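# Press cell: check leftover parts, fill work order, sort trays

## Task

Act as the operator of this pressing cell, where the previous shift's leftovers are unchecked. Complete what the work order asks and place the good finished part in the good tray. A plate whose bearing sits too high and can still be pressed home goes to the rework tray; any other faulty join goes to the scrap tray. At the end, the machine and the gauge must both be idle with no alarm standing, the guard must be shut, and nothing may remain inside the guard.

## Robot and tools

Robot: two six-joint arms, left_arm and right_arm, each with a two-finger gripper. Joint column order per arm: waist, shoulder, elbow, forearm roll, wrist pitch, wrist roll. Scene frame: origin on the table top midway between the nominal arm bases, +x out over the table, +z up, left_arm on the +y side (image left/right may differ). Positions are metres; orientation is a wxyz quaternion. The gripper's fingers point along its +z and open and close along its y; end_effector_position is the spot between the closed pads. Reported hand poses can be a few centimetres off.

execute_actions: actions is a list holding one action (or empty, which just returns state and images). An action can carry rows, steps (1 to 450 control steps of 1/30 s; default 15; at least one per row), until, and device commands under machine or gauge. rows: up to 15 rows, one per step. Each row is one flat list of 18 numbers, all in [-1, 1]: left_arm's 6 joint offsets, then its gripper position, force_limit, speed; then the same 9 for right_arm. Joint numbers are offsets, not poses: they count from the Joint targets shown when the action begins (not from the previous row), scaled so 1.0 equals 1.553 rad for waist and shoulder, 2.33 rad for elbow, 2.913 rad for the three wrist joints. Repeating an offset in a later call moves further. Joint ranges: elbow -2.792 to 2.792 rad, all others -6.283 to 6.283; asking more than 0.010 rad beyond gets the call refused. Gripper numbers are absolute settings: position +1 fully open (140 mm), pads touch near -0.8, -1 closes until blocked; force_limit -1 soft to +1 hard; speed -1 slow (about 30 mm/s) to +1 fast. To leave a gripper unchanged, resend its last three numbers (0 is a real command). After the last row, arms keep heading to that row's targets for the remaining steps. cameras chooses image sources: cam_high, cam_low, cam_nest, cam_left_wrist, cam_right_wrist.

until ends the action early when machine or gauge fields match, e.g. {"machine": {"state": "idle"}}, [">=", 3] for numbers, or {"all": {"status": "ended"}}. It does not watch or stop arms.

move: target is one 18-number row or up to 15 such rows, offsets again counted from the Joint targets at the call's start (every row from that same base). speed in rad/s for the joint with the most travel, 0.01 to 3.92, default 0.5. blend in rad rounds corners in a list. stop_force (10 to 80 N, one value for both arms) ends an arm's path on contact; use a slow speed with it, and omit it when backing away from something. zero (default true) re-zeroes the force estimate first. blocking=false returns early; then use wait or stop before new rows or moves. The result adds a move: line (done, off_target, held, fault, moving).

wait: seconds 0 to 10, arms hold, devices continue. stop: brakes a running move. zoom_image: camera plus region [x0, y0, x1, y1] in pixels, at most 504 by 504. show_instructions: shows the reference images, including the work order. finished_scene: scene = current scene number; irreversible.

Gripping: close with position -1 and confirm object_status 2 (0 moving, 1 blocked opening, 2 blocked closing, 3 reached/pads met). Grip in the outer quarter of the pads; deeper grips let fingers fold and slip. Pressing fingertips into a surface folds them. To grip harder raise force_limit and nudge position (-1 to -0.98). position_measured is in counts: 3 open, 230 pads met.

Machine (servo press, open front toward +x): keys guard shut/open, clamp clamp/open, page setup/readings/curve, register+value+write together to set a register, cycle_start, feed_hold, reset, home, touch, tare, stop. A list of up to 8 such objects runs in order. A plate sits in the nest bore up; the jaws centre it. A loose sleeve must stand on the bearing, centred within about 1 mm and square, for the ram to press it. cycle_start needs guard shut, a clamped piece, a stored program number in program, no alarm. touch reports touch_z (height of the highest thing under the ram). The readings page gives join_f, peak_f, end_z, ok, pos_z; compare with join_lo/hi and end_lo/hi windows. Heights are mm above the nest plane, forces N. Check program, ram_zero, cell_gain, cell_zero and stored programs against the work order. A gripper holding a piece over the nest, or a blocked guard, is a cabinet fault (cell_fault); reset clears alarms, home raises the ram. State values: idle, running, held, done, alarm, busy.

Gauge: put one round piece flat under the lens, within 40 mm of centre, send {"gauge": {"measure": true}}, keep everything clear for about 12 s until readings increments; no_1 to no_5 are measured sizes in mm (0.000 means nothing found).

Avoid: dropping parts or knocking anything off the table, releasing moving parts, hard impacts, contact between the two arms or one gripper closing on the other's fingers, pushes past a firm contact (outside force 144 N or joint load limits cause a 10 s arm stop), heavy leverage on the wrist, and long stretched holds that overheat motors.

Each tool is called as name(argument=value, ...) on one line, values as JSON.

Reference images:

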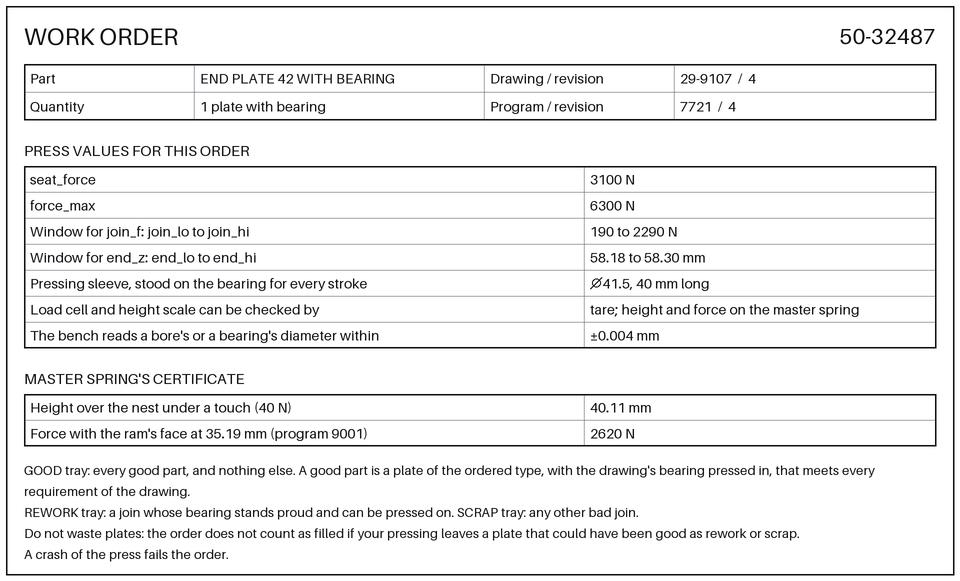

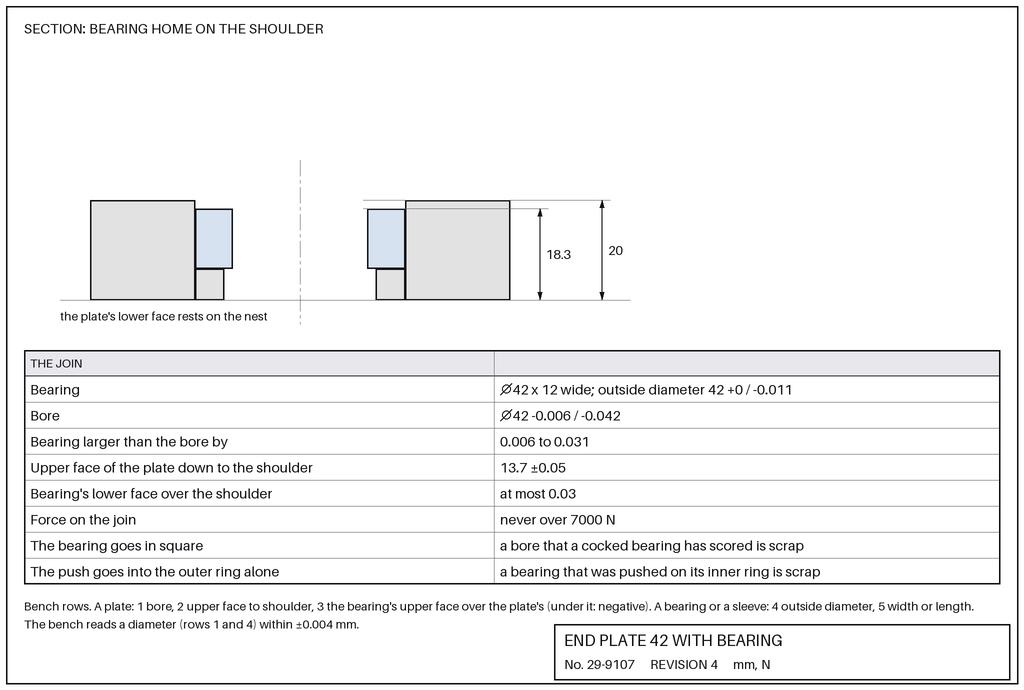

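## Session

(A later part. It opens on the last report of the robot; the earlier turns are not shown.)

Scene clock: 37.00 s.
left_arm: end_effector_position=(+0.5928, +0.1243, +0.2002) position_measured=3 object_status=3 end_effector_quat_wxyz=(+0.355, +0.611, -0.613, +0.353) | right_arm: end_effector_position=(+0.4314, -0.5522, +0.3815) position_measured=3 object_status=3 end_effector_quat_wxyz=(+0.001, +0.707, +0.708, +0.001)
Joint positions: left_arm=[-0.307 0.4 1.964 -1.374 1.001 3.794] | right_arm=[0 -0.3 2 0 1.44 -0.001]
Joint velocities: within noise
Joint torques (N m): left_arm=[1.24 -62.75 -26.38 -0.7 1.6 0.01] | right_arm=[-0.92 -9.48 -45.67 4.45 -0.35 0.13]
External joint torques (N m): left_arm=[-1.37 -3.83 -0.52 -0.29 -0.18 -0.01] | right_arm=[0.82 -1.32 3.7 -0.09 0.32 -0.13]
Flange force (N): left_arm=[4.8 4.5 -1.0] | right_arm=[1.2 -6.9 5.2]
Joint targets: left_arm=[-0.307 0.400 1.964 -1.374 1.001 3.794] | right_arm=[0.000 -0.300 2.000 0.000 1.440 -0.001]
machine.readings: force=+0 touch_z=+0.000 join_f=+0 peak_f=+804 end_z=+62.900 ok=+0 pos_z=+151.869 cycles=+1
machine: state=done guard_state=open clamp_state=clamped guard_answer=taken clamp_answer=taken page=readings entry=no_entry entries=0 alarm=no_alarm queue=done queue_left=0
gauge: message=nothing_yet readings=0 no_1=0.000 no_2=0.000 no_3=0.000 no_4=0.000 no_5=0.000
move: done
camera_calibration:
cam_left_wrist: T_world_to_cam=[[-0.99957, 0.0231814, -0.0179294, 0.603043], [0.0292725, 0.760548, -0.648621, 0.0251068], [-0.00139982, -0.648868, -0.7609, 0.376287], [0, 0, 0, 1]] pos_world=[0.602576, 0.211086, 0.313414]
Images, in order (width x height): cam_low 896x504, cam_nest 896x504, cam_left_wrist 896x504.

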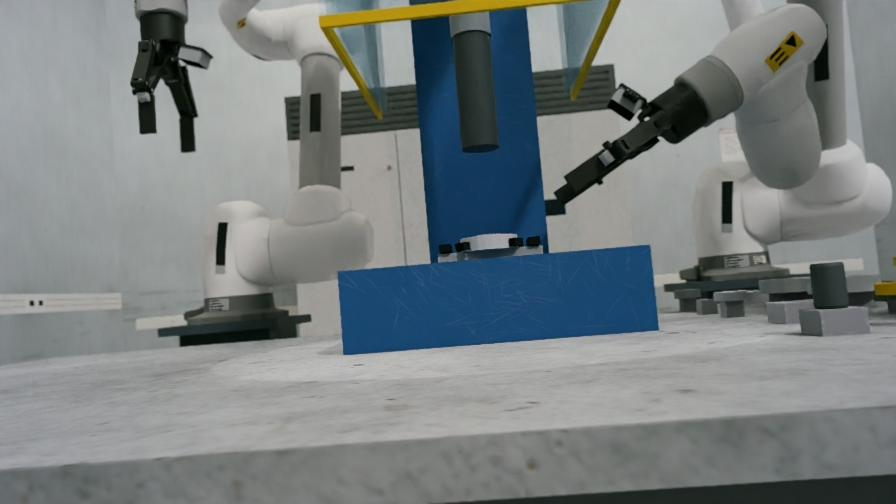

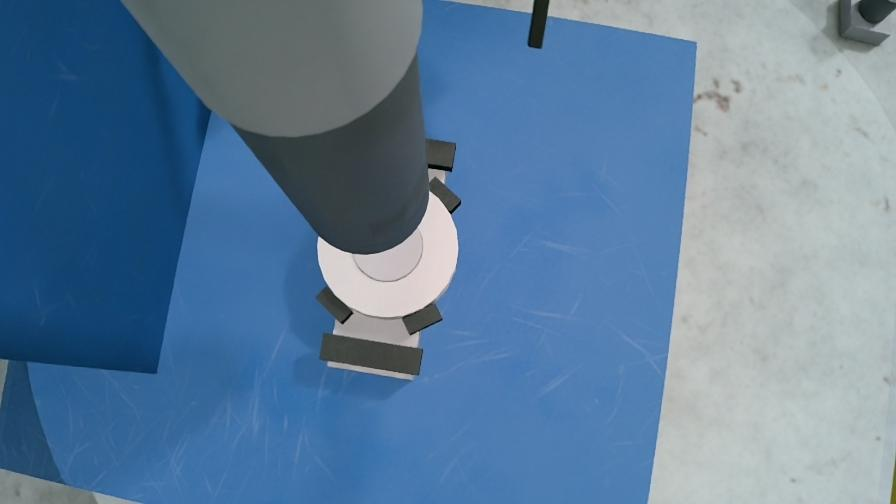

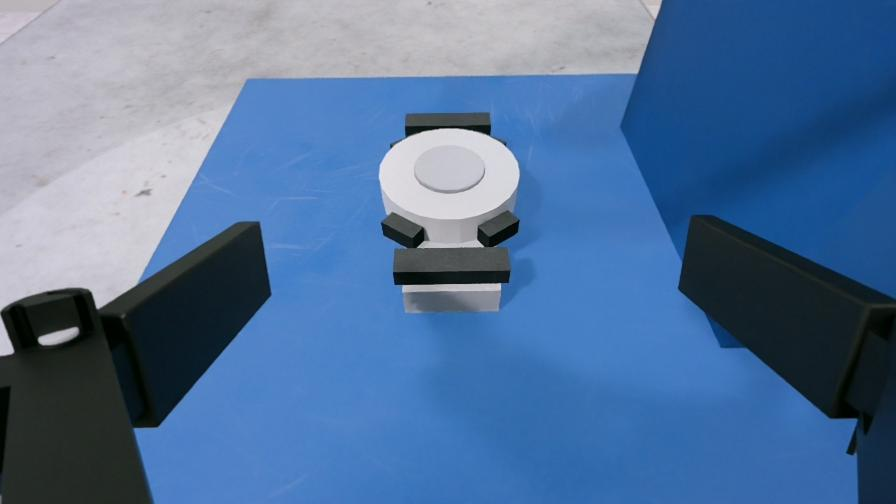

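execute_actions(actions=[{"machine":{"clamp":"open"},"steps":60}], cameras=["cam_left_wrist"])

move(target=[[-0.0625,0.0328,-0.0197,-0.0223,-0.0233,-0.0026,1,1,1,0,0,0,0,0,0,1,1,1],[-0.1040,0.0760,-0.0285,-0.0497,-0.0398,0.0157,1,1,1,0,0,0,0,0,0,1,1,1]], cameras=["cam_left_wrist","cam_nest","cam_low"], speed=0.3, blend=[0.02,0])

zoom_image(camera="cam_nest", region=[270, 60, 590, 400])

zoom_image(camera="cam_low", region=[400, 120, 650, 280])

Scene clock: 42.97 s.
left_arm: end_effector_position=(+0.5928, +0.1243, +0.2003) position_measured=3 object_status=3 end_effector_quat_wxyz=(+0.355, +0.611, -0.613, +0.353) | right_arm: end_effector_position=(+0.4314, -0.5522, +0.3815) position_measured=3 object_status=3 end_effector_quat_wxyz=(+0.001, +0.707, +0.708, +0.001)
Joint positions: left_arm=[-0.307 0.4 1.964 -1.374 1.001 3.794] | right_arm=[0 -0.3 2 0 1.44 -0.001]
Joint velocities: within noise
Joint torques (N m): left_arm=[1.34 -62.72 -26.38 -0.72 1.65 0.06] | right_arm=[-0.78 -9.37 -45.5 4.49 -0.34 0.16]
External joint torques (N m): left_arm=[-1.51 -3.74 -0.64 -0.27 -0.23 -0.06] | right_arm=[0.61 -1.18 3.57 -0.15 0.32 -0.16]
Flange force (N): left_arm=[5.1 4.2 -0.7] | right_arm=[0.6 -6.5 5.0]
Joint targets: left_arm=[-0.307 0.400 1.964 -1.374 1.001 3.794] | right_arm=[0.000 -0.300 2.000 0.000 1.440 -0.001]
Tool commands: left_gripper/position=+1.0 left_gripper/force_limit=+1.0 left_gripper/speed=+1.0 right_gripper/position=+1.0 right_gripper/force_limit=+1.0 right_gripper/speed=+1.0
machine.readings: force=+0 touch_z=+0.000 join_f=+0 peak_f=+804 end_z=+62.900 ok=+0 pos_z=+151.869 cycles=+1
machine: state=idle guard_state=open clamp_state=open guard_answer=taken clamp_answer=taken page=readings entry=no_entry entries=0 alarm=no_alarm queue=done queue_left=0
gauge: message=nothing_yet readings=0 no_1=0.000 no_2=0.000 no_3=0.000 no_4=0.000 no_5=0.000
camera_calibration:
cam_left_wrist: T_world_to_cam=[[-0.99957, 0.0231814, -0.0179294, 0.603043], [0.0292725, 0.760548, -0.648621, 0.0251068], [-0.00139982, -0.648868, -0.7609, 0.376287], [0, 0, 0, 1]] pos_world=[0.602576, 0.211086, 0.313414]
Images, in order (width x height): cam_left_wrist 896x504.

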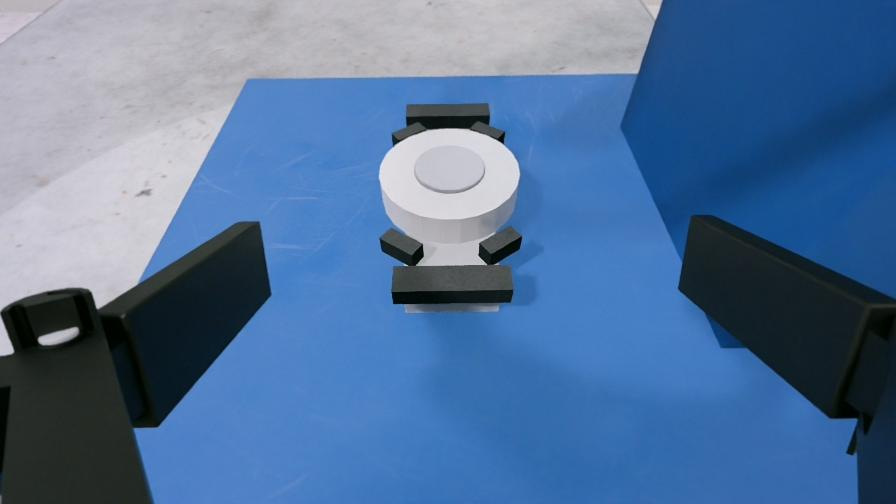

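Scene clock: 43.90 s.
left_arm: end_effector_position=(+0.5985, +0.0075, +0.1480) position_measured=3 object_status=3 end_effector_quat_wxyz=(+0.355, +0.611, -0.614, +0.353) | right_arm: end_effector_position=(+0.4314, -0.5522, +0.3815) position_measured=3 object_status=3 end_effector_quat_wxyz=(+0.001, +0.707, +0.708, +0.001)
Joint positions: left_arm=[-0.468 0.518 1.898 -1.519 0.885 3.84] | right_arm=[0 -0.3 2 0 1.44 -0.001]
Joint velocities: within noise
Joint torques (N m): left_arm=[1.51 -71.92 -24.9 -0.96 1.75 0.09] | right_arm=[-0.58 -9.63 -45.52 4.48 -0.3 0.18]
External joint torques (N m): left_arm=[-1.65 -3.84 -0.55 -0.29 -0.25 -0.09] | right_arm=[0.45 -1.05 3.63 -0.14 0.28 -0.18]
Flange force (N): left_arm=[4.9 4.4 -1.3] | right_arm=[0.2 -6.3 5.2]
Joint targets: left_arm=[-0.468 0.518 1.898 -1.519 0.885 3.840] | right_arm=[0.000 -0.300 2.000 0.000 1.440 -0.001]
machine.readings: force=+0 touch_z=+0.000 join_f=+0 peak_f=+804 end_z=+62.900 ok=+0 pos_z=+151.869 cycles=+1
machine: state=idle guard_state=open clamp_state=open guard_answer=taken clamp_answer=taken page=readings entry=no_entry entries=0 alarm=no_alarm queue=done queue_left=0
gauge: message=nothing_yet readings=0 no_1=0.000 no_2=0.000 no_3=0.000 no_4=0.000 no_5=0.000
move: done
camera_calibration:
cam_left_wrist: T_world_to_cam=[[-0.999573, 0.0233064, -0.017626, 0.610425], [0.0291715, 0.760819, -0.648308, 0.0799439], [-0.00169951, -0.648545, -0.761174, 0.260946], [0, 0, 0, 1]] pos_world=[0.608276, 0.0941855, 0.261213]
Images, in order (width x height): cam_low 896x504, cam_nest 896x504, cam_left_wrist 896x504.

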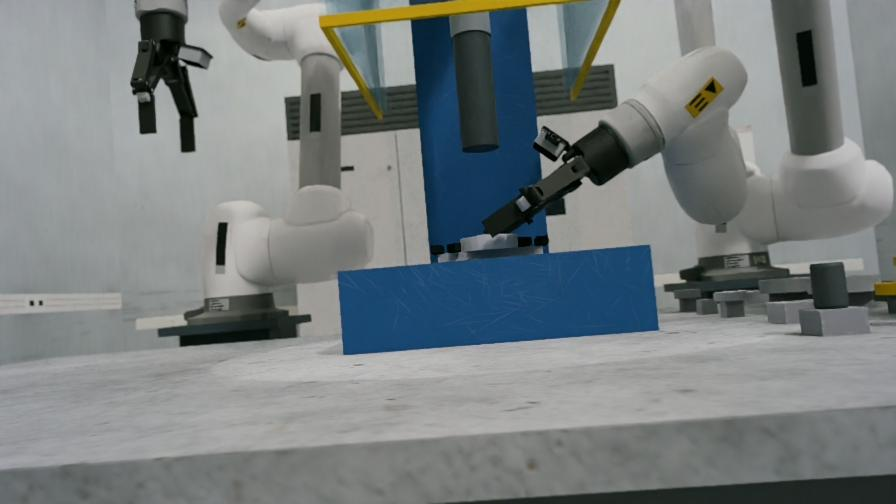

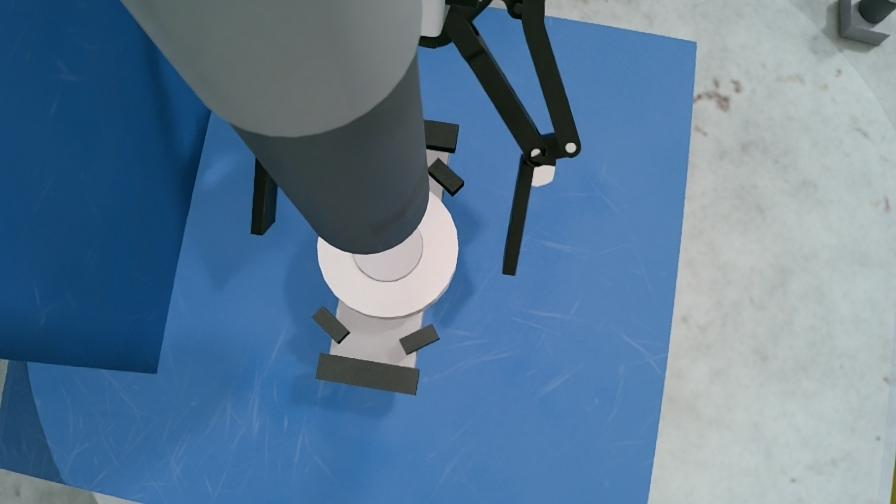

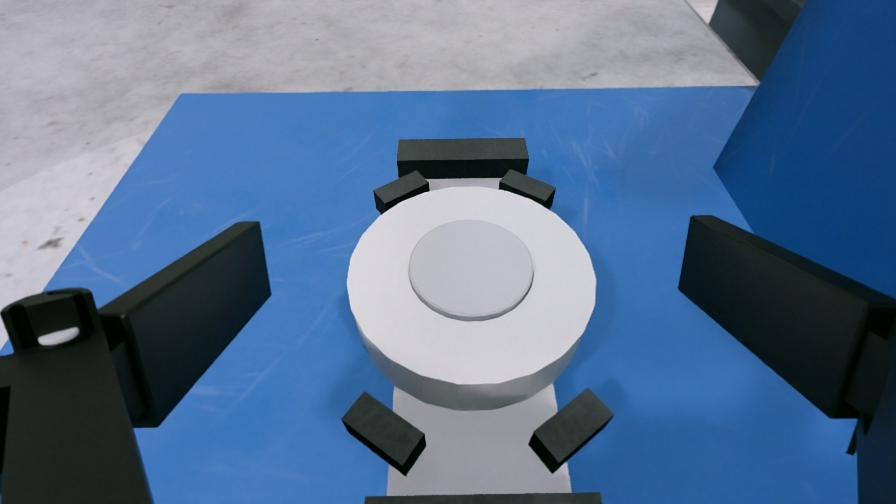

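Scaled by 1.482.

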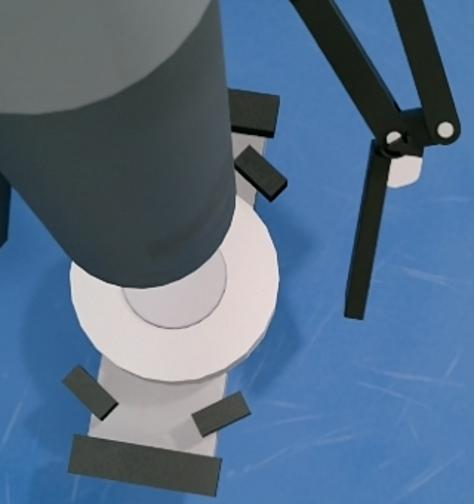

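Scaled by 2.016.

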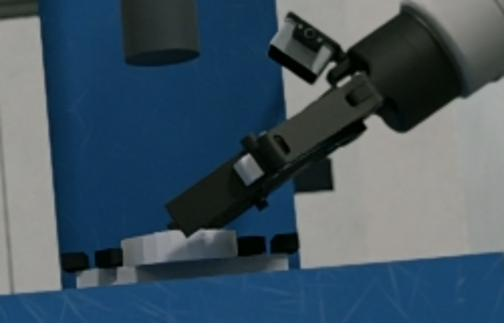

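execute_actions(actions=[{"rows":[[0,0,0,0,0,0,-1,0,-1,0,0,0,0,0,0,1,1,1]],"steps":90}], cameras=["cam_left_wrist","cam_nest","cam_low"])

zoom_image(camera="cam_low", region=[400, 120, 650, 280])

Scene clock: 49.73 s.
left_arm: end_effector_position=(+0.5985, +0.0075, +0.1481) position_measured=105 object_status=2 end_effector_quat_wxyz=(+0.355, +0.611, -0.614, +0.353) | right_arm: end_effector_position=(+0.4314, -0.5522, +0.3815) position_measured=3 object_status=3 end_effector_quat_wxyz=(+0.001, +0.707, +0.708, +0.001)
Joint positions: left_arm=[-0.468 0.518 1.898 -1.519 0.885 3.84] | right_arm=[0 -0.3 2 0 1.44 -0.001]
Joint velocities: within noise
Joint torques (N m): left_arm=[-4.07 -65.86 -22.22 -0.17 1.65 -0.05] | right_arm=[-1.19 -9.48 -45.58 4.54 -0.32 0.12]
External joint torques (N m): left_arm=[3.97 -10.3 -3.46 -1.11 -0.13 0.05] | right_arm=[1.07 -1.25 3.69 -0.2 0.3 -0.12]
Flange force (N): left_arm=[7.9 2.9 -11.8] | right_arm=[1.9 -6.7 5.2]
Joint targets: left_arm=[-0.468 0.518 1.898 -1.519 0.885 3.840] | right_arm=[0.000 -0.300 2.000 0.000 1.440 -0.001]
machine.readings: force=+0 touch_z=+0.000 join_f=+0 peak_f=+804 end_z=+62.900 ok=+0 pos_z=+151.869 cycles=+1
machine: state=idle guard_state=open clamp_state=open guard_answer=taken clamp_answer=taken page=readings entry=no_entry entries=0 alarm=no_alarm queue=done queue_left=0
gauge: message=nothing_yet readings=0 no_1=0.000 no_2=0.000 no_3=0.000 no_4=0.000 no_5=0.000
camera_calibration:
cam_left_wrist: T_world_to_cam=[[-0.999573, 0.0232428, -0.0177032, 0.610451], [0.0291732, 0.760821, -0.648306, 0.0799421], [-0.00159951, -0.648545, -0.761174, 0.260885], [0, 0, 0, 1]] pos_world=[0.608276, 0.0941856, 0.261213]
Images, in order (width x height): cam_low 896x504, cam_nest 896x504, cam_left_wrist 896x504.

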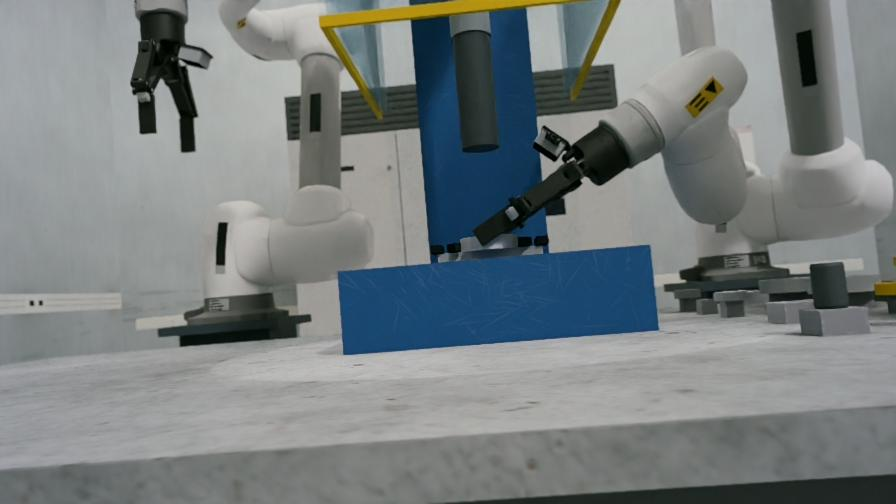

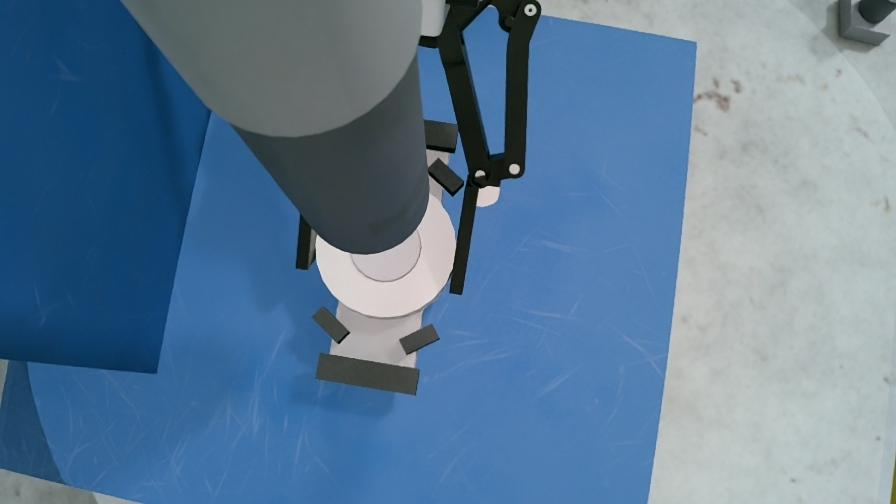

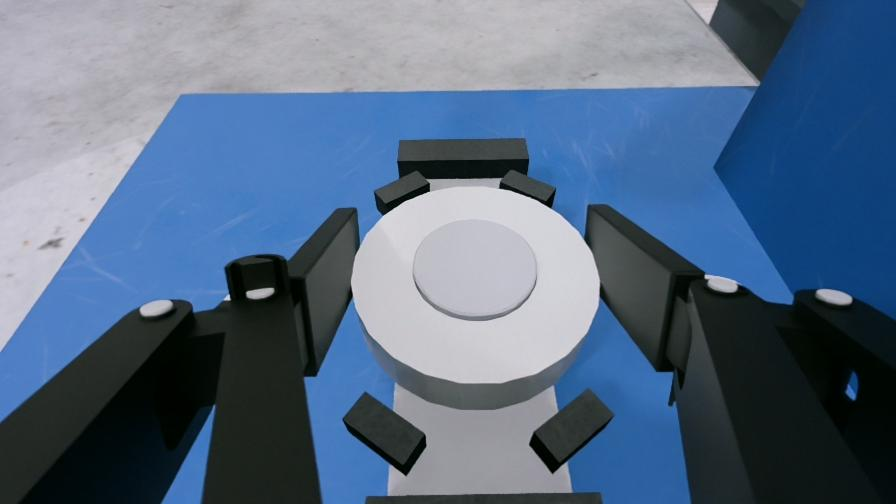

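Scaled by 2.016.

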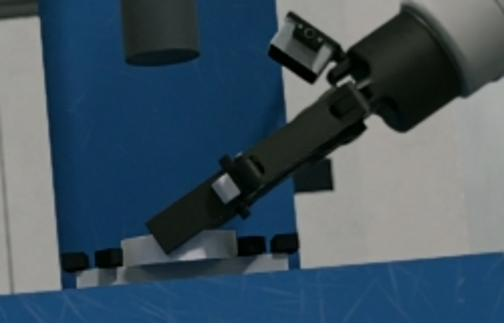

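move(target=[[0,-0.0294,-0.0067,0.0170,0.0016,-0.0268,-1,0,-1,0,0,0,0,0,0,1,1,1],[0.1040,-0.0760,0.0285,0.0497,0.0398,-0.0157,-1,0,-1,0,0,0,0,0,0,1,1,1],[0.2816,-0.2297,-0.0364,0.1466,0.1591,-0.1228,-1,0,-1,0,0,0,0,0,0,1,1,1],[0.3761,-0.3235,0.0846,0.5214,-0.3090,-0.7787,-1,0,-1,0,0,0,0,0,0,1,1,1]], speed=[0.1,0.3,0.5,0.9], blend=[0.02,0.05,0.1,0], cameras=["cam_left_wrist","cam_nest"])

Scene clock: 60.77 s.
left_arm: end_effector_position=(+0.7487, +0.6943, +0.3599) position_measured=105 object_status=2 end_effector_quat_wxyz=(-0.028, +0.865, +0.048, +0.499) | right_arm: end_effector_position=(+0.4314, -0.5522, +0.3815) position_measured=3 object_status=3 end_effector_quat_wxyz=(+0.001, +0.707, +0.708, +0.001)
Joint positions: left_arm=[0.116 0.015 2.095 0 -0.015 1.571] | right_arm=[0 -0.3 2 0 1.44 -0.001]
Joint velocities: within noise
Joint torques (N m): left_arm=[1.41 -38.17 -39.8 3.95 -3.04 0.05] | right_arm=[-0.83 -9.85 -45.63 4.43 -0.29 0.14]
External joint torques (N m): left_arm=[-1.58 -1.22 1.73 -0.28 0.65 -0.05] | right_arm=[0.73 -1.07 3.72 -0.09 0.27 -0.14]
Flange force (N): left_arm=[0.0 0.0 0.0] | right_arm=[1.0 -6.4 5.4]
Joint targets: left_arm=[0.116 0.015 2.095 0.000 -0.015 1.571] | right_arm=[0.000 -0.300 2.000 0.000 1.440 -0.001]
machine.readings: force=+0 touch_z=+0.000 join_f=+0 peak_f=+804 end_z=+62.900 ok=+0 pos_z=+151.869 cycles=+1
machine: state=idle guard_state=open clamp_state=open guard_answer=taken clamp_answer=taken page=readings entry=no_entry entries=0 alarm=no_alarm queue=done queue_left=0
gauge: message=nothing_yet readings=0 no_1=0.000 no_2=0.000 no_3=0.000 no_4=0.000 no_5=0.000
move: done
camera_calibration:
cam_left_wrist: T_world_to_cam=[[0.0925699, -0.995536, -0.0184126, 0.638291], [-0.759716, -0.0586646, -0.647603, 0.849775], [0.643632, 0.0739369, -0.761755, -0.11665], [0, 0, 0, 1]] pos_world=[0.661581, 0.693919, 0.473211]
Images, in order (width x height): cam_nest 896x504, cam_left_wrist 896x504.

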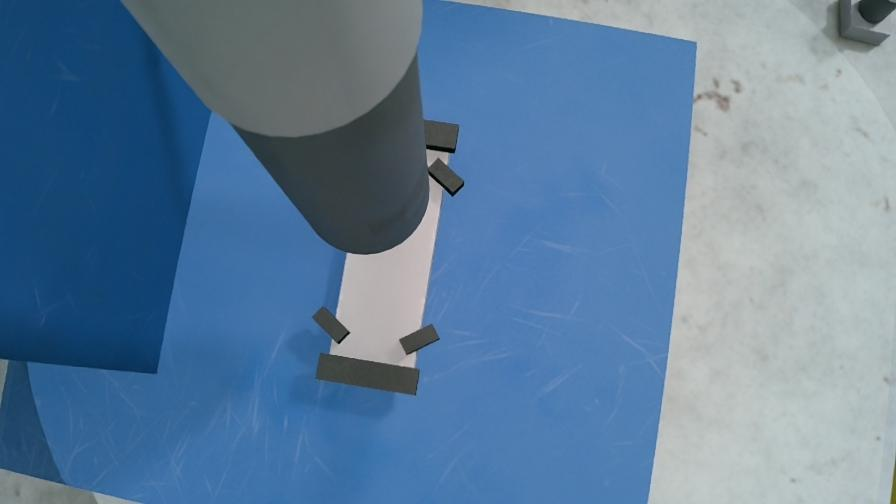

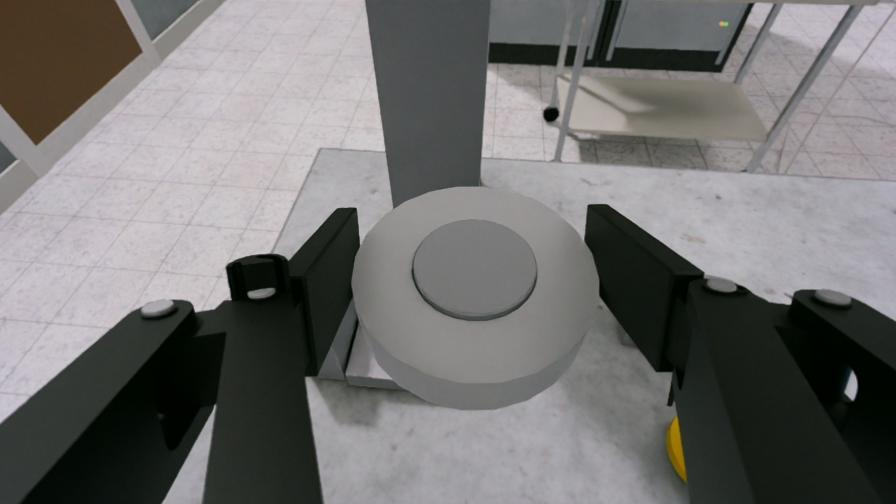

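move(target=[[0.0123,0.2190,-0.0788,0,-0.0538,0,-1,0,-1,0,0,0,0,0,0,1,1,1],[0.0123,0.3259,-0.0512,0,-0.1327,0,-1,0,-1,0,0,0,0,0,0,1,1,1]], speed=[0.4,0.2], blend=[0.05,0], cameras=["cam_left_wrist","cam_high"])

Scene clock: 66.10 s.
left_arm: end_effector_position=(+0.9004, +0.7293, +0.1176) position_measured=105 object_status=2 end_effector_quat_wxyz=(-0.033, +0.865, +0.057, +0.498) | right_arm: end_effector_position=(+0.4314, -0.5522, +0.3815) position_measured=3 object_status=3 end_effector_quat_wxyz=(+0.001, +0.707, +0.708, +0.001)
Joint positions: left_arm=[0.135 0.522 1.976 0 -0.401 1.571] | right_arm=[0 -0.3 2 0 1.44 -0.001]
Joint velocities: within noise
Joint torques (N m): left_arm=[1.2 -76.42 -28.52 2.85 -3.11 0.11] | right_arm=[-1.16 -9.8 -45.59 4.52 -0.39 0.1]
External joint torques (N m): left_arm=[-1.42 -1.87 1.11 -0.28 0.72 -0.11] | right_arm=[1.09 -1.1 3.76 -0.18 0.38 -0.1]
Flange force (N): left_arm=[1.3 3.1 -4.8] | right_arm=[2.1 -6.6 5.2]
Joint targets: left_arm=[0.135 0.522 1.975 0.000 -0.401 1.571] | right_arm=[0.000 -0.300 2.000 0.000 1.440 -0.001]
machine.readings: force=+0 touch_z=+0.000 join_f=+0 peak_f=+804 end_z=+62.900 ok=+0 pos_z=+151.869 cycles=+1
machine: state=idle guard_state=open clamp_state=open guard_answer=taken clamp_answer=taken page=readings entry=no_entry entries=0 alarm=no_alarm queue=done queue_left=0
gauge: message=nothing_yet readings=0 no_1=0.000 no_2=0.000 no_3=0.000 no_4=0.000 no_5=0.000
move: done
camera_calibration:
cam_left_wrist: T_world_to_cam=[[0.111723, -0.993567, -0.0185157, 0.635983], [-0.758774, -0.0732602, -0.647221, 0.819896], [0.641701, 0.0863587, -0.762078, -0.408776], [0, 0, 0, 1]] pos_world=[0.813373, 0.727259, 0.23091]
Images, in order (width x height): cam_high 896x504, cam_left_wrist 896x504.

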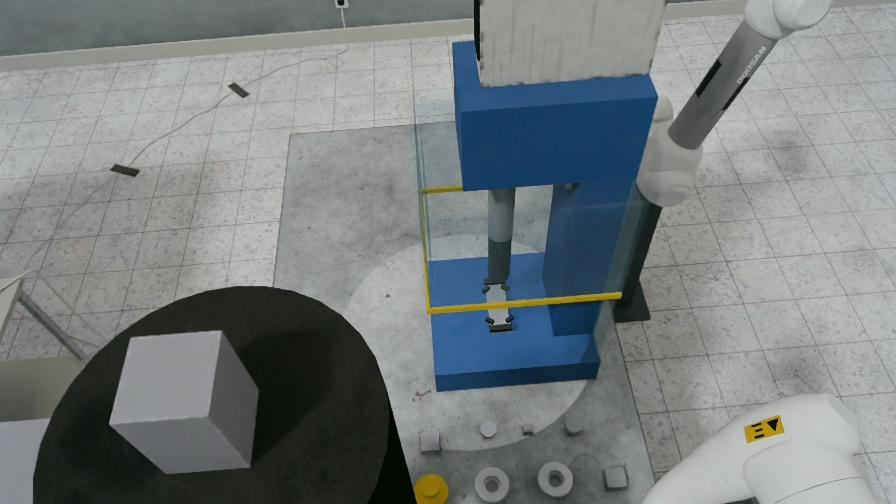

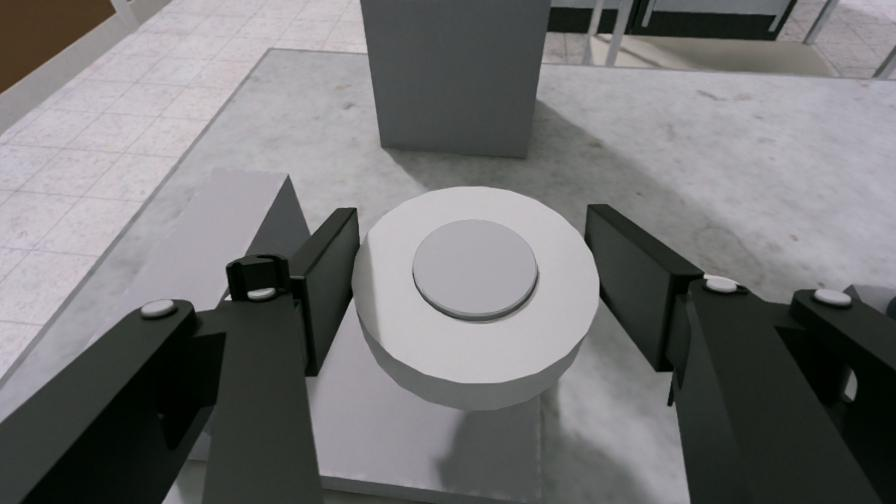

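move(target=[0.0146,0,0,0,0,0,-1,0,-1,0,0,0,0,0,0,1,1,1], speed=0.1, cameras=[])

move(target=[0,0.0466,0.0045,0,-0.0284,0,-1,0,-1,0,0,0,0,0,0,1,1,1], speed=0.02, stop_force=15, cameras=["cam_left_wrist"])

Scene clock: 68.77 s.
left_arm: end_effector_position=(+0.8967, +0.7502, +0.1177) position_measured=105 object_status=2 end_effector_quat_wxyz=(-0.038, +0.864, +0.066, +0.498) | right_arm: end_effector_position=(+0.4314, -0.5522, +0.3815) position_measured=3 object_status=3 end_effector_quat_wxyz=(+0.001, +0.707, +0.708, +0.001)
Joint positions: left_arm=[0.158 0.522 1.975 0 -0.401 1.571] | right_arm=[0 -0.3 2 0 1.44 -0.001]
Joint velocities: within noise
Joint torques (N m): left_arm=[1.42 -76.68 -28.69 2.8 -3.15 0.08] | right_arm=[-0.88 -9.42 -45.4 4.5 -0.37 0.08]
External joint torques (N m): left_arm=[-1.68 -1.33 1.45 -0.25 0.78 -0.08] | right_arm=[0.77 -1.38 3.46 -0.15 0.35 -0.08]
Flange force (N): left_arm=[0.6 3.5 -4.5] | right_arm=[1.2 -6.7 4.7]
Joint targets: left_arm=[0.158 0.522 1.975 0.000 -0.401 1.571] | right_arm=[0.000 -0.300 2.000 0.000 1.440 -0.001]
machine.readings: force=+0 touch_z=+0.000 join_f=+0 peak_f=+804 end_z=+62.900 ok=+0 pos_z=+151.869 cycles=+1
machine: state=idle guard_state=open clamp_state=open guard_answer=taken clamp_answer=taken page=readings entry=no_entry entries=0 alarm=no_alarm queue=done queue_left=0
gauge: message=nothing_yet readings=0 no_1=0.000 no_2=0.000 no_3=0.000 no_4=0.000 no_5=0.000
move: done
No camera images: "cameras" was empty.

Scene clock: 73.50 s.
left_arm: end_effector_position=(+0.8966, +0.7502, +0.0676) position_measured=105 object_status=2 end_effector_quat_wxyz=(-0.038, +0.864, +0.066, +0.498) | right_arm: end_effector_position=(+0.4314, -0.5522, +0.3815) position_measured=3 object_status=3 end_effector_quat_wxyz=(+0.001, +0.707, +0.708, +0.001)
Joint positions: left_arm=[0.158 0.594 1.986 0 -0.484 1.571] | right_arm=[0 -0.3 2 0 1.44 -0.001]
Joint velocities: within noise
Joint torques (N m): left_arm=[1.2 -80.37 -25.74 2.54 -3.1 0.07] | right_arm=[-0.75 -9.74 -45.48 4.44 -0.3 0.16]
External joint torques (N m): left_arm=[-1.49 -1.06 1.25 -0.26 0.72 -0.07] | right_arm=[0.63 -1.05 3.46 -0.08 0.28 -0.16]
Flange force (N): left_arm=[0.9 3.1 -3.7] | right_arm=[0.7 -6.1 4.9]
Joint targets: left_arm=[0.158 0.594 1.986 0.000 -0.484 1.571] | right_arm=[0.000 -0.300 2.000 0.000 1.440 -0.001]
machine.readings: force=+0 touch_z=+0.000 join_f=+0 peak_f=+804 end_z=+62.900 ok=+0 pos_z=+151.869 cycles=+1
machine: state=idle guard_state=open clamp_state=open guard_answer=taken clamp_answer=taken page=readings entry=no_entry entries=0 alarm=no_alarm queue=done queue_left=0
gauge: message=nothing_yet readings=0 no_1=0.000 no_2=0.000 no_3=0.000 no_4=0.000 no_5=0.000
move: done
camera_calibration:
cam_left_wrist: T_world_to_cam=[[0.134162, -0.990786, -0.0185667, 0.633977], [-0.756947, -0.0903695, -0.647197, 0.797306], [0.639556, 0.100883, -0.762096, -0.455159], [0, 0, 0, 1]] pos_world=[0.809563, 0.746105, 0.18091]
Images, in order (width x height): cam_left_wrist 896x504.

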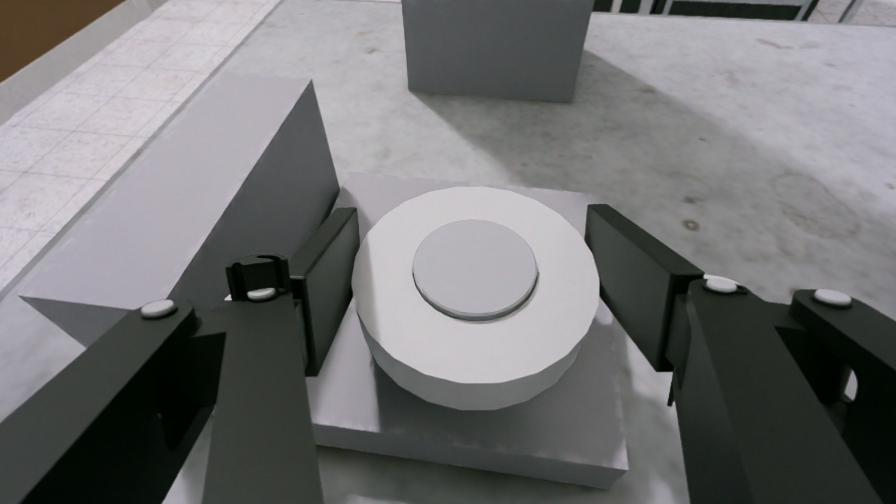

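move(target=[0,0.0323,0.0012,0,-0.0182,0,-1,0,-1,0,0,0,0,0,0,1,1,1], speed=0.015, stop_force=15, cameras=["cam_left_wrist"])

Scene clock: 76.63 s.
left_arm: end_effector_position=(+0.8968, +0.7502, +0.0538) position_measured=105 object_status=2 end_effector_quat_wxyz=(-0.038, +0.864, +0.066, +0.498) | right_arm: end_effector_position=(+0.4314, -0.5522, +0.3815) position_measured=3 object_status=3 end_effector_quat_wxyz=(+0.001, +0.707, +0.708, +0.001)
Joint positions: left_arm=[0.158 0.615 1.987 0 -0.507 1.571] | right_arm=[0 -0.3 2 0 1.44 -0.001]
Joint velocities: within noise
Joint torques (N m): left_arm=[0.83 -63.13 -20.1 2.34 1.29 -0.01] | right_arm=[-0.81 -9.62 -45.5 4.53 -0.38 0.11]
External joint torques (N m): left_arm=[-1.12 -19.17 -3.63 -0.14 -3.66 0.01] | right_arm=[0.68 -1.13 3.58 -0.19 0.35 -0.11]
Flange force (N): left_arm=[13.2 2.9 -24.0] | right_arm=[1.0 -6.4 5.0]
Joint targets: left_arm=[0.158 0.615 1.987 0.000 -0.507 1.571] | right_arm=[0.000 -0.300 2.000 0.000 1.440 -0.001]
machine.readings: force=+0 touch_z=+0.000 join_f=+0 peak_f=+804 end_z=+62.900 ok=+0 pos_z=+151.869 cycles=+1
machine: state=idle guard_state=open clamp_state=open guard_answer=taken clamp_answer=taken page=readings entry=no_entry entries=0 alarm=no_alarm queue=done queue_left=0
gauge: message=nothing_yet readings=0 no_1=0.000 no_2=0.000 no_3=0.000 no_4=0.000 no_5=0.000
move: contact (left_arm); left_arm: the wrist pitch is farthest, 0.030 rad from its target
camera_calibration:
cam_left_wrist: T_world_to_cam=[[0.134241, -0.990775, -0.0185659, 0.63362], [-0.756615, -0.0903794, -0.647584, 0.788264], [0.639932, 0.100979, -0.761768, -0.46631], [0, 0, 0, 1]] pos_world=[0.809762, 0.746105, 0.167011]
Images, in order (width x height): cam_left_wrist 896x504.

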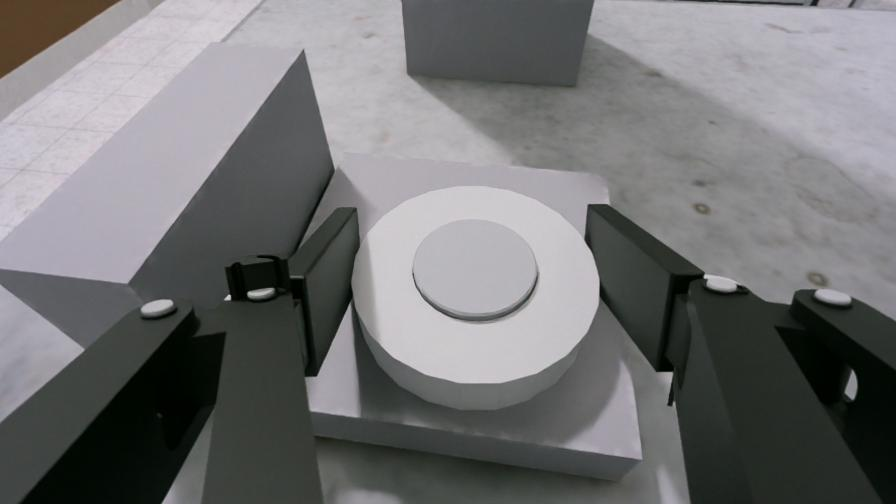

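execute_actions(actions=[{"rows":[[0,0,0,0,0,0,0.29,0,-1,0,0,0,0,0,0,1,1,1]],"steps":30}], cameras=["cam_left_wrist"])

Scene clock: 79.57 s.
left_arm: end_effector_position=(+0.8968, +0.7502, +0.0538) position_measured=93 object_status=3 end_effector_quat_wxyz=(-0.038, +0.864, +0.066, +0.498) | right_arm: end_effector_position=(+0.4314, -0.5522, +0.3815) position_measured=3 object_status=3 end_effector_quat_wxyz=(+0.001, +0.707, +0.708, +0.001)
Joint positions: left_arm=[0.158 0.615 1.987 0 -0.507 1.571] | right_arm=[0 -0.3 2 0 1.44 -0.001]
Joint velocities: within noise
Joint torques (N m): left_arm=[1.19 -78.13 -23.08 2.49 -2.2 0.09] | right_arm=[-0.86 -9.86 -45.54 4.53 -0.32 0.11]
External joint torques (N m): left_arm=[-1.46 -4.59 -0.77 -0.28 -0.19 -0.09] | right_arm=[0.72 -0.82 3.48 -0.17 0.28 -0.11]
Flange force (N): left_arm=[4.4 3.0 -5.8] | right_arm=[1.1 -5.7 5.0]
Joint targets: left_arm=[0.158 0.615 1.987 0.000 -0.507 1.571] | right_arm=[0.000 -0.300 2.000 0.000 1.440 -0.001]
machine.readings: force=+0 touch_z=+0.000 join_f=+0 peak_f=+804 end_z=+62.900 ok=+0 pos_z=+151.869 cycles=+1
machine: state=idle guard_state=open clamp_state=open guard_answer=taken clamp_answer=taken page=readings entry=no_entry entries=0 alarm=no_alarm queue=done queue_left=0
gauge: message=nothing_yet readings=0 no_1=0.000 no_2=0.000 no_3=0.000 no_4=0.000 no_5=0.000
camera_calibration:
cam_left_wrist: T_world_to_cam=[[0.134241, -0.990775, -0.0185659, 0.63362], [-0.756615, -0.0903794, -0.647584, 0.788264], [0.639932, 0.100979, -0.761768, -0.46631], [0, 0, 0, 1]] pos_world=[0.809762, 0.746105, 0.167011]
Images, in order (width x height): cam_left_wrist 896x504.

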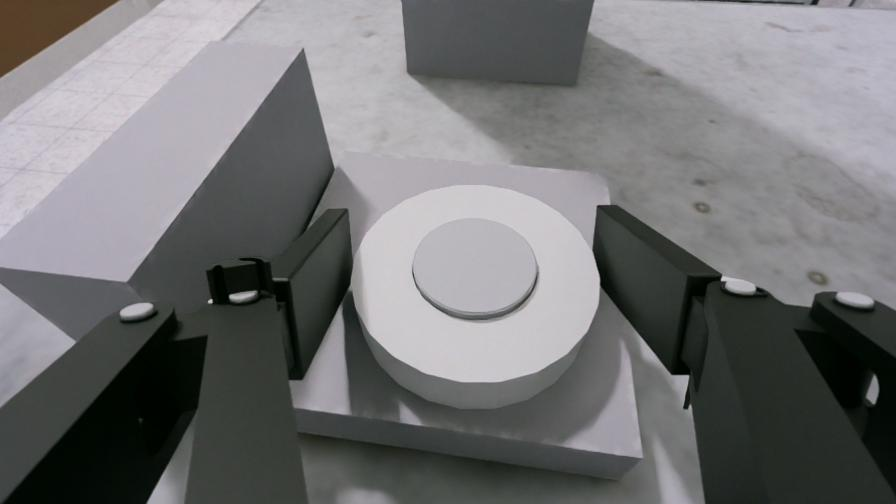

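move(target=[[0,-0.1672,-0.0326,0,0.1150,0,0.29,0,-1,0,0,0,0,0,0,1,1,1],[-0.2225,-0.3665,0.1400,0,0.0832,0,1,0,0,0,0,0,0,0,0,1,1,1]], speed=[0.2,0.6], blend=[0.03,0], cameras=["cam_left_wrist"])

execute_actions(actions=[{"gauge":{"measure":true},"machine":{"tare":true},"steps":15}], cameras=["cam_left_wrist","cam_high"])

Scene clock: 83.57 s.
left_arm: end_effector_position=(+0.6843, +0.4716, +0.2502) position_measured=3 object_status=0 end_effector_quat_wxyz=(+0.048, +0.862, -0.083, +0.498) | right_arm: end_effector_position=(+0.4314, -0.5522, +0.3815) position_measured=3 object_status=3 end_effector_quat_wxyz=(+0.001, +0.707, +0.708, +0.001)
Joint positions: left_arm=[-0.188 0.046 2.313 0 -0.265 1.571] | right_arm=[0 -0.3 2 0 1.44 -0.001]
Joint velocities: within noise
Joint torques (N m): left_arm=[1.67 -33.08 -31.25 3.26 -2.22 0.06] | right_arm=[-0.52 -9.61 -45.58 4.47 -0.3 0.12]
External joint torques (N m): left_arm=[-1.85 -2.95 -0.58 -0.23 -0.14 -0.06] | right_arm=[0.4 -1.1 3.72 -0.14 0.28 -0.12]
Flange force (N): left_arm=[0.0 0.0 0.0] | right_arm=[0.2 -6.5 5.3]
Joint targets: left_arm=[-0.188 0.046 2.313 0.000 -0.265 1.571] | right_arm=[0.000 -0.300 2.000 0.000 1.440 -0.001]
machine.readings: force=+0 touch_z=+0.000 join_f=+0 peak_f=+804 end_z=+62.900 ok=+0 pos_z=+151.869 cycles=+1
machine: state=idle guard_state=open clamp_state=open guard_answer=taken clamp_answer=taken page=readings entry=no_entry entries=0 alarm=no_alarm queue=done queue_left=0
gauge: message=nothing_yet readings=0 no_1=0.000 no_2=0.000 no_3=0.000 no_4=0.000 no_5=0.000
move: done
camera_calibration:
cam_left_wrist: T_world_to_cam=[[-0.20946, -0.977643, -0.0184387, 0.618846], [-0.741976, 0.171194, -0.648201, 0.596352], [0.636866, -0.122091, -0.761246, -0.0453911], [0, 0, 0, 1]] pos_world=[0.60101, 0.497377, 0.363413]
Images, in order (width x height): cam_left_wrist 896x504.

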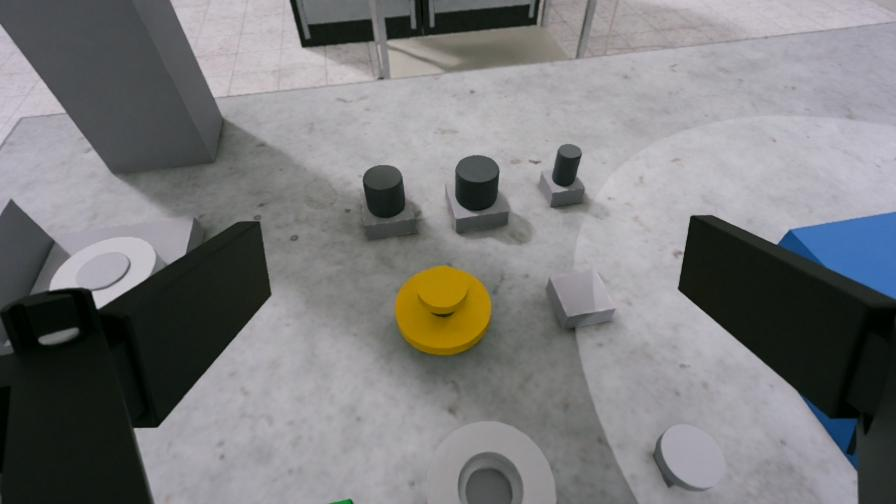

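Scene clock: 84.27 s.
left_arm: end_effector_position=(+0.6843, +0.4716, +0.2502) position_measured=3 object_status=3 end_effector_quat_wxyz=(+0.048, +0.862, -0.083, +0.498) | right_arm: end_effector_position=(+0.4314, -0.5522, +0.3815) position_measured=3 object_status=3 end_effector_quat_wxyz=(+0.001, +0.707, +0.708, +0.001)
Joint positions: left_arm=[-0.188 0.046 2.313 0 -0.265 1.571] | right_arm=[0 -0.3 2 0 1.44 -0.001]
Joint velocities: within noise
Joint torques (N m): left_arm=[1.19 -32.76 -31.26 3.32 -2.2 0.03] | right_arm=[-0.71 -9.82 -45.67 4.49 -0.3 0.15]
External joint torques (N m): left_arm=[-1.36 -3.19 -0.46 -0.31 -0.15 -0.03] | right_arm=[0.56 -0.81 3.75 -0.15 0.28 -0.15]
Flange force (N): left_arm=[0.0 0.0 0.0] | right_arm=[0.6 -6.0 5.5]
Joint targets: left_arm=[-0.188 0.046 2.313 0.000 -0.265 1.571] | right_arm=[0.000 -0.300 2.000 0.000 1.440 -0.001]
Tool commands: left_gripper/position=+1.0 left_gripper/force_limit=+0.0 left_gripper/speed=+0.0 right_gripper/position=+1.0 right_gripper/force_limit=+1.0 right_gripper/speed=+1.0
machine.readings: force=+0 touch_z=+0.000 join_f=+0 peak_f=+804 end_z=+62.900 ok=+0 pos_z=+151.869 cycles=+1
machine: state=idle guard_state=open clamp_state=open guard_answer=taken clamp_answer=taken page=readings entry=taken entries=1 alarm=no_alarm queue=done queue_left=0
gauge: state=busy message=measure_taken readings=0 no_1=0.000 no_2=0.000 no_3=0.000 no_4=0.000 no_5=0.000
camera_calibration:
cam_left_wrist: T_world_to_cam=[[-0.20946, -0.977643, -0.0184387, 0.618846], [-0.741976, 0.171194, -0.648201, 0.596352], [0.636866, -0.122091, -0.761246, -0.0453911], [0, 0, 0, 1]] pos_world=[0.60101, 0.497377, 0.363413]
Images, in order (width x height): cam_high 896x504, cam_left_wrist 896x504.

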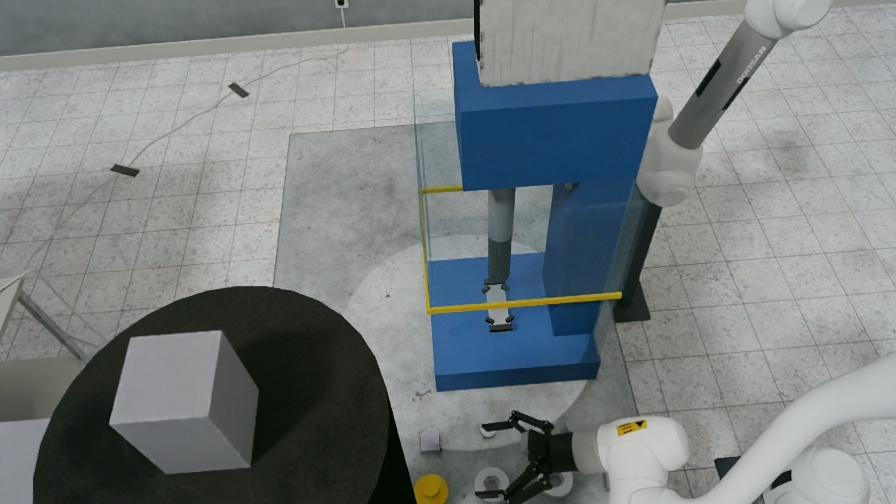

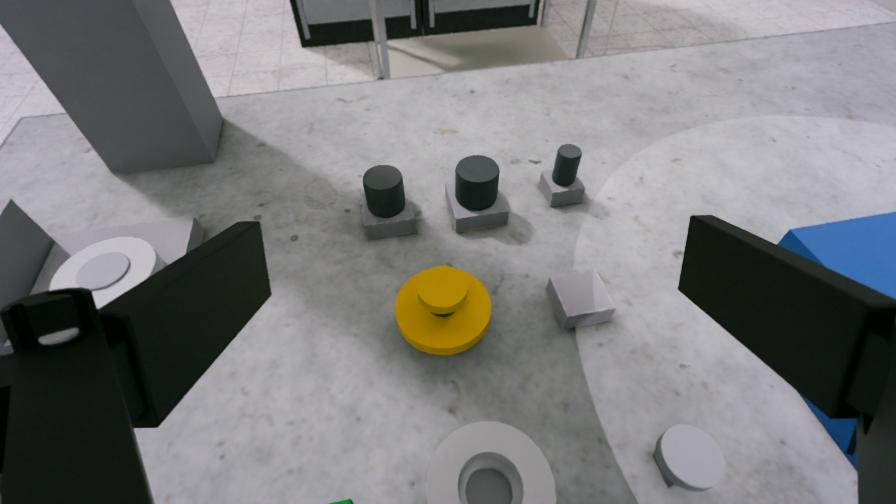

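zoom_image(camera="cam_left_wrist", region=[340, 130, 640, 370])

zoom_image(camera="cam_left_wrist", region=[400, 380, 760, 504])

Scaled by 1.680.

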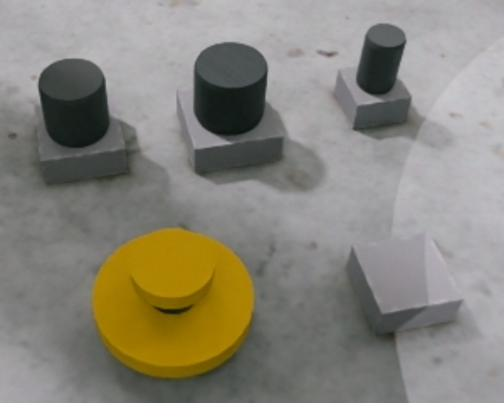

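Scaled by 1.400.

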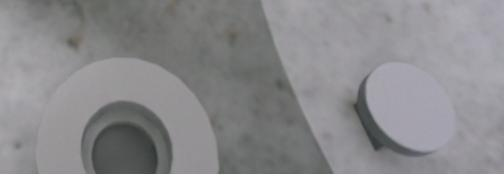

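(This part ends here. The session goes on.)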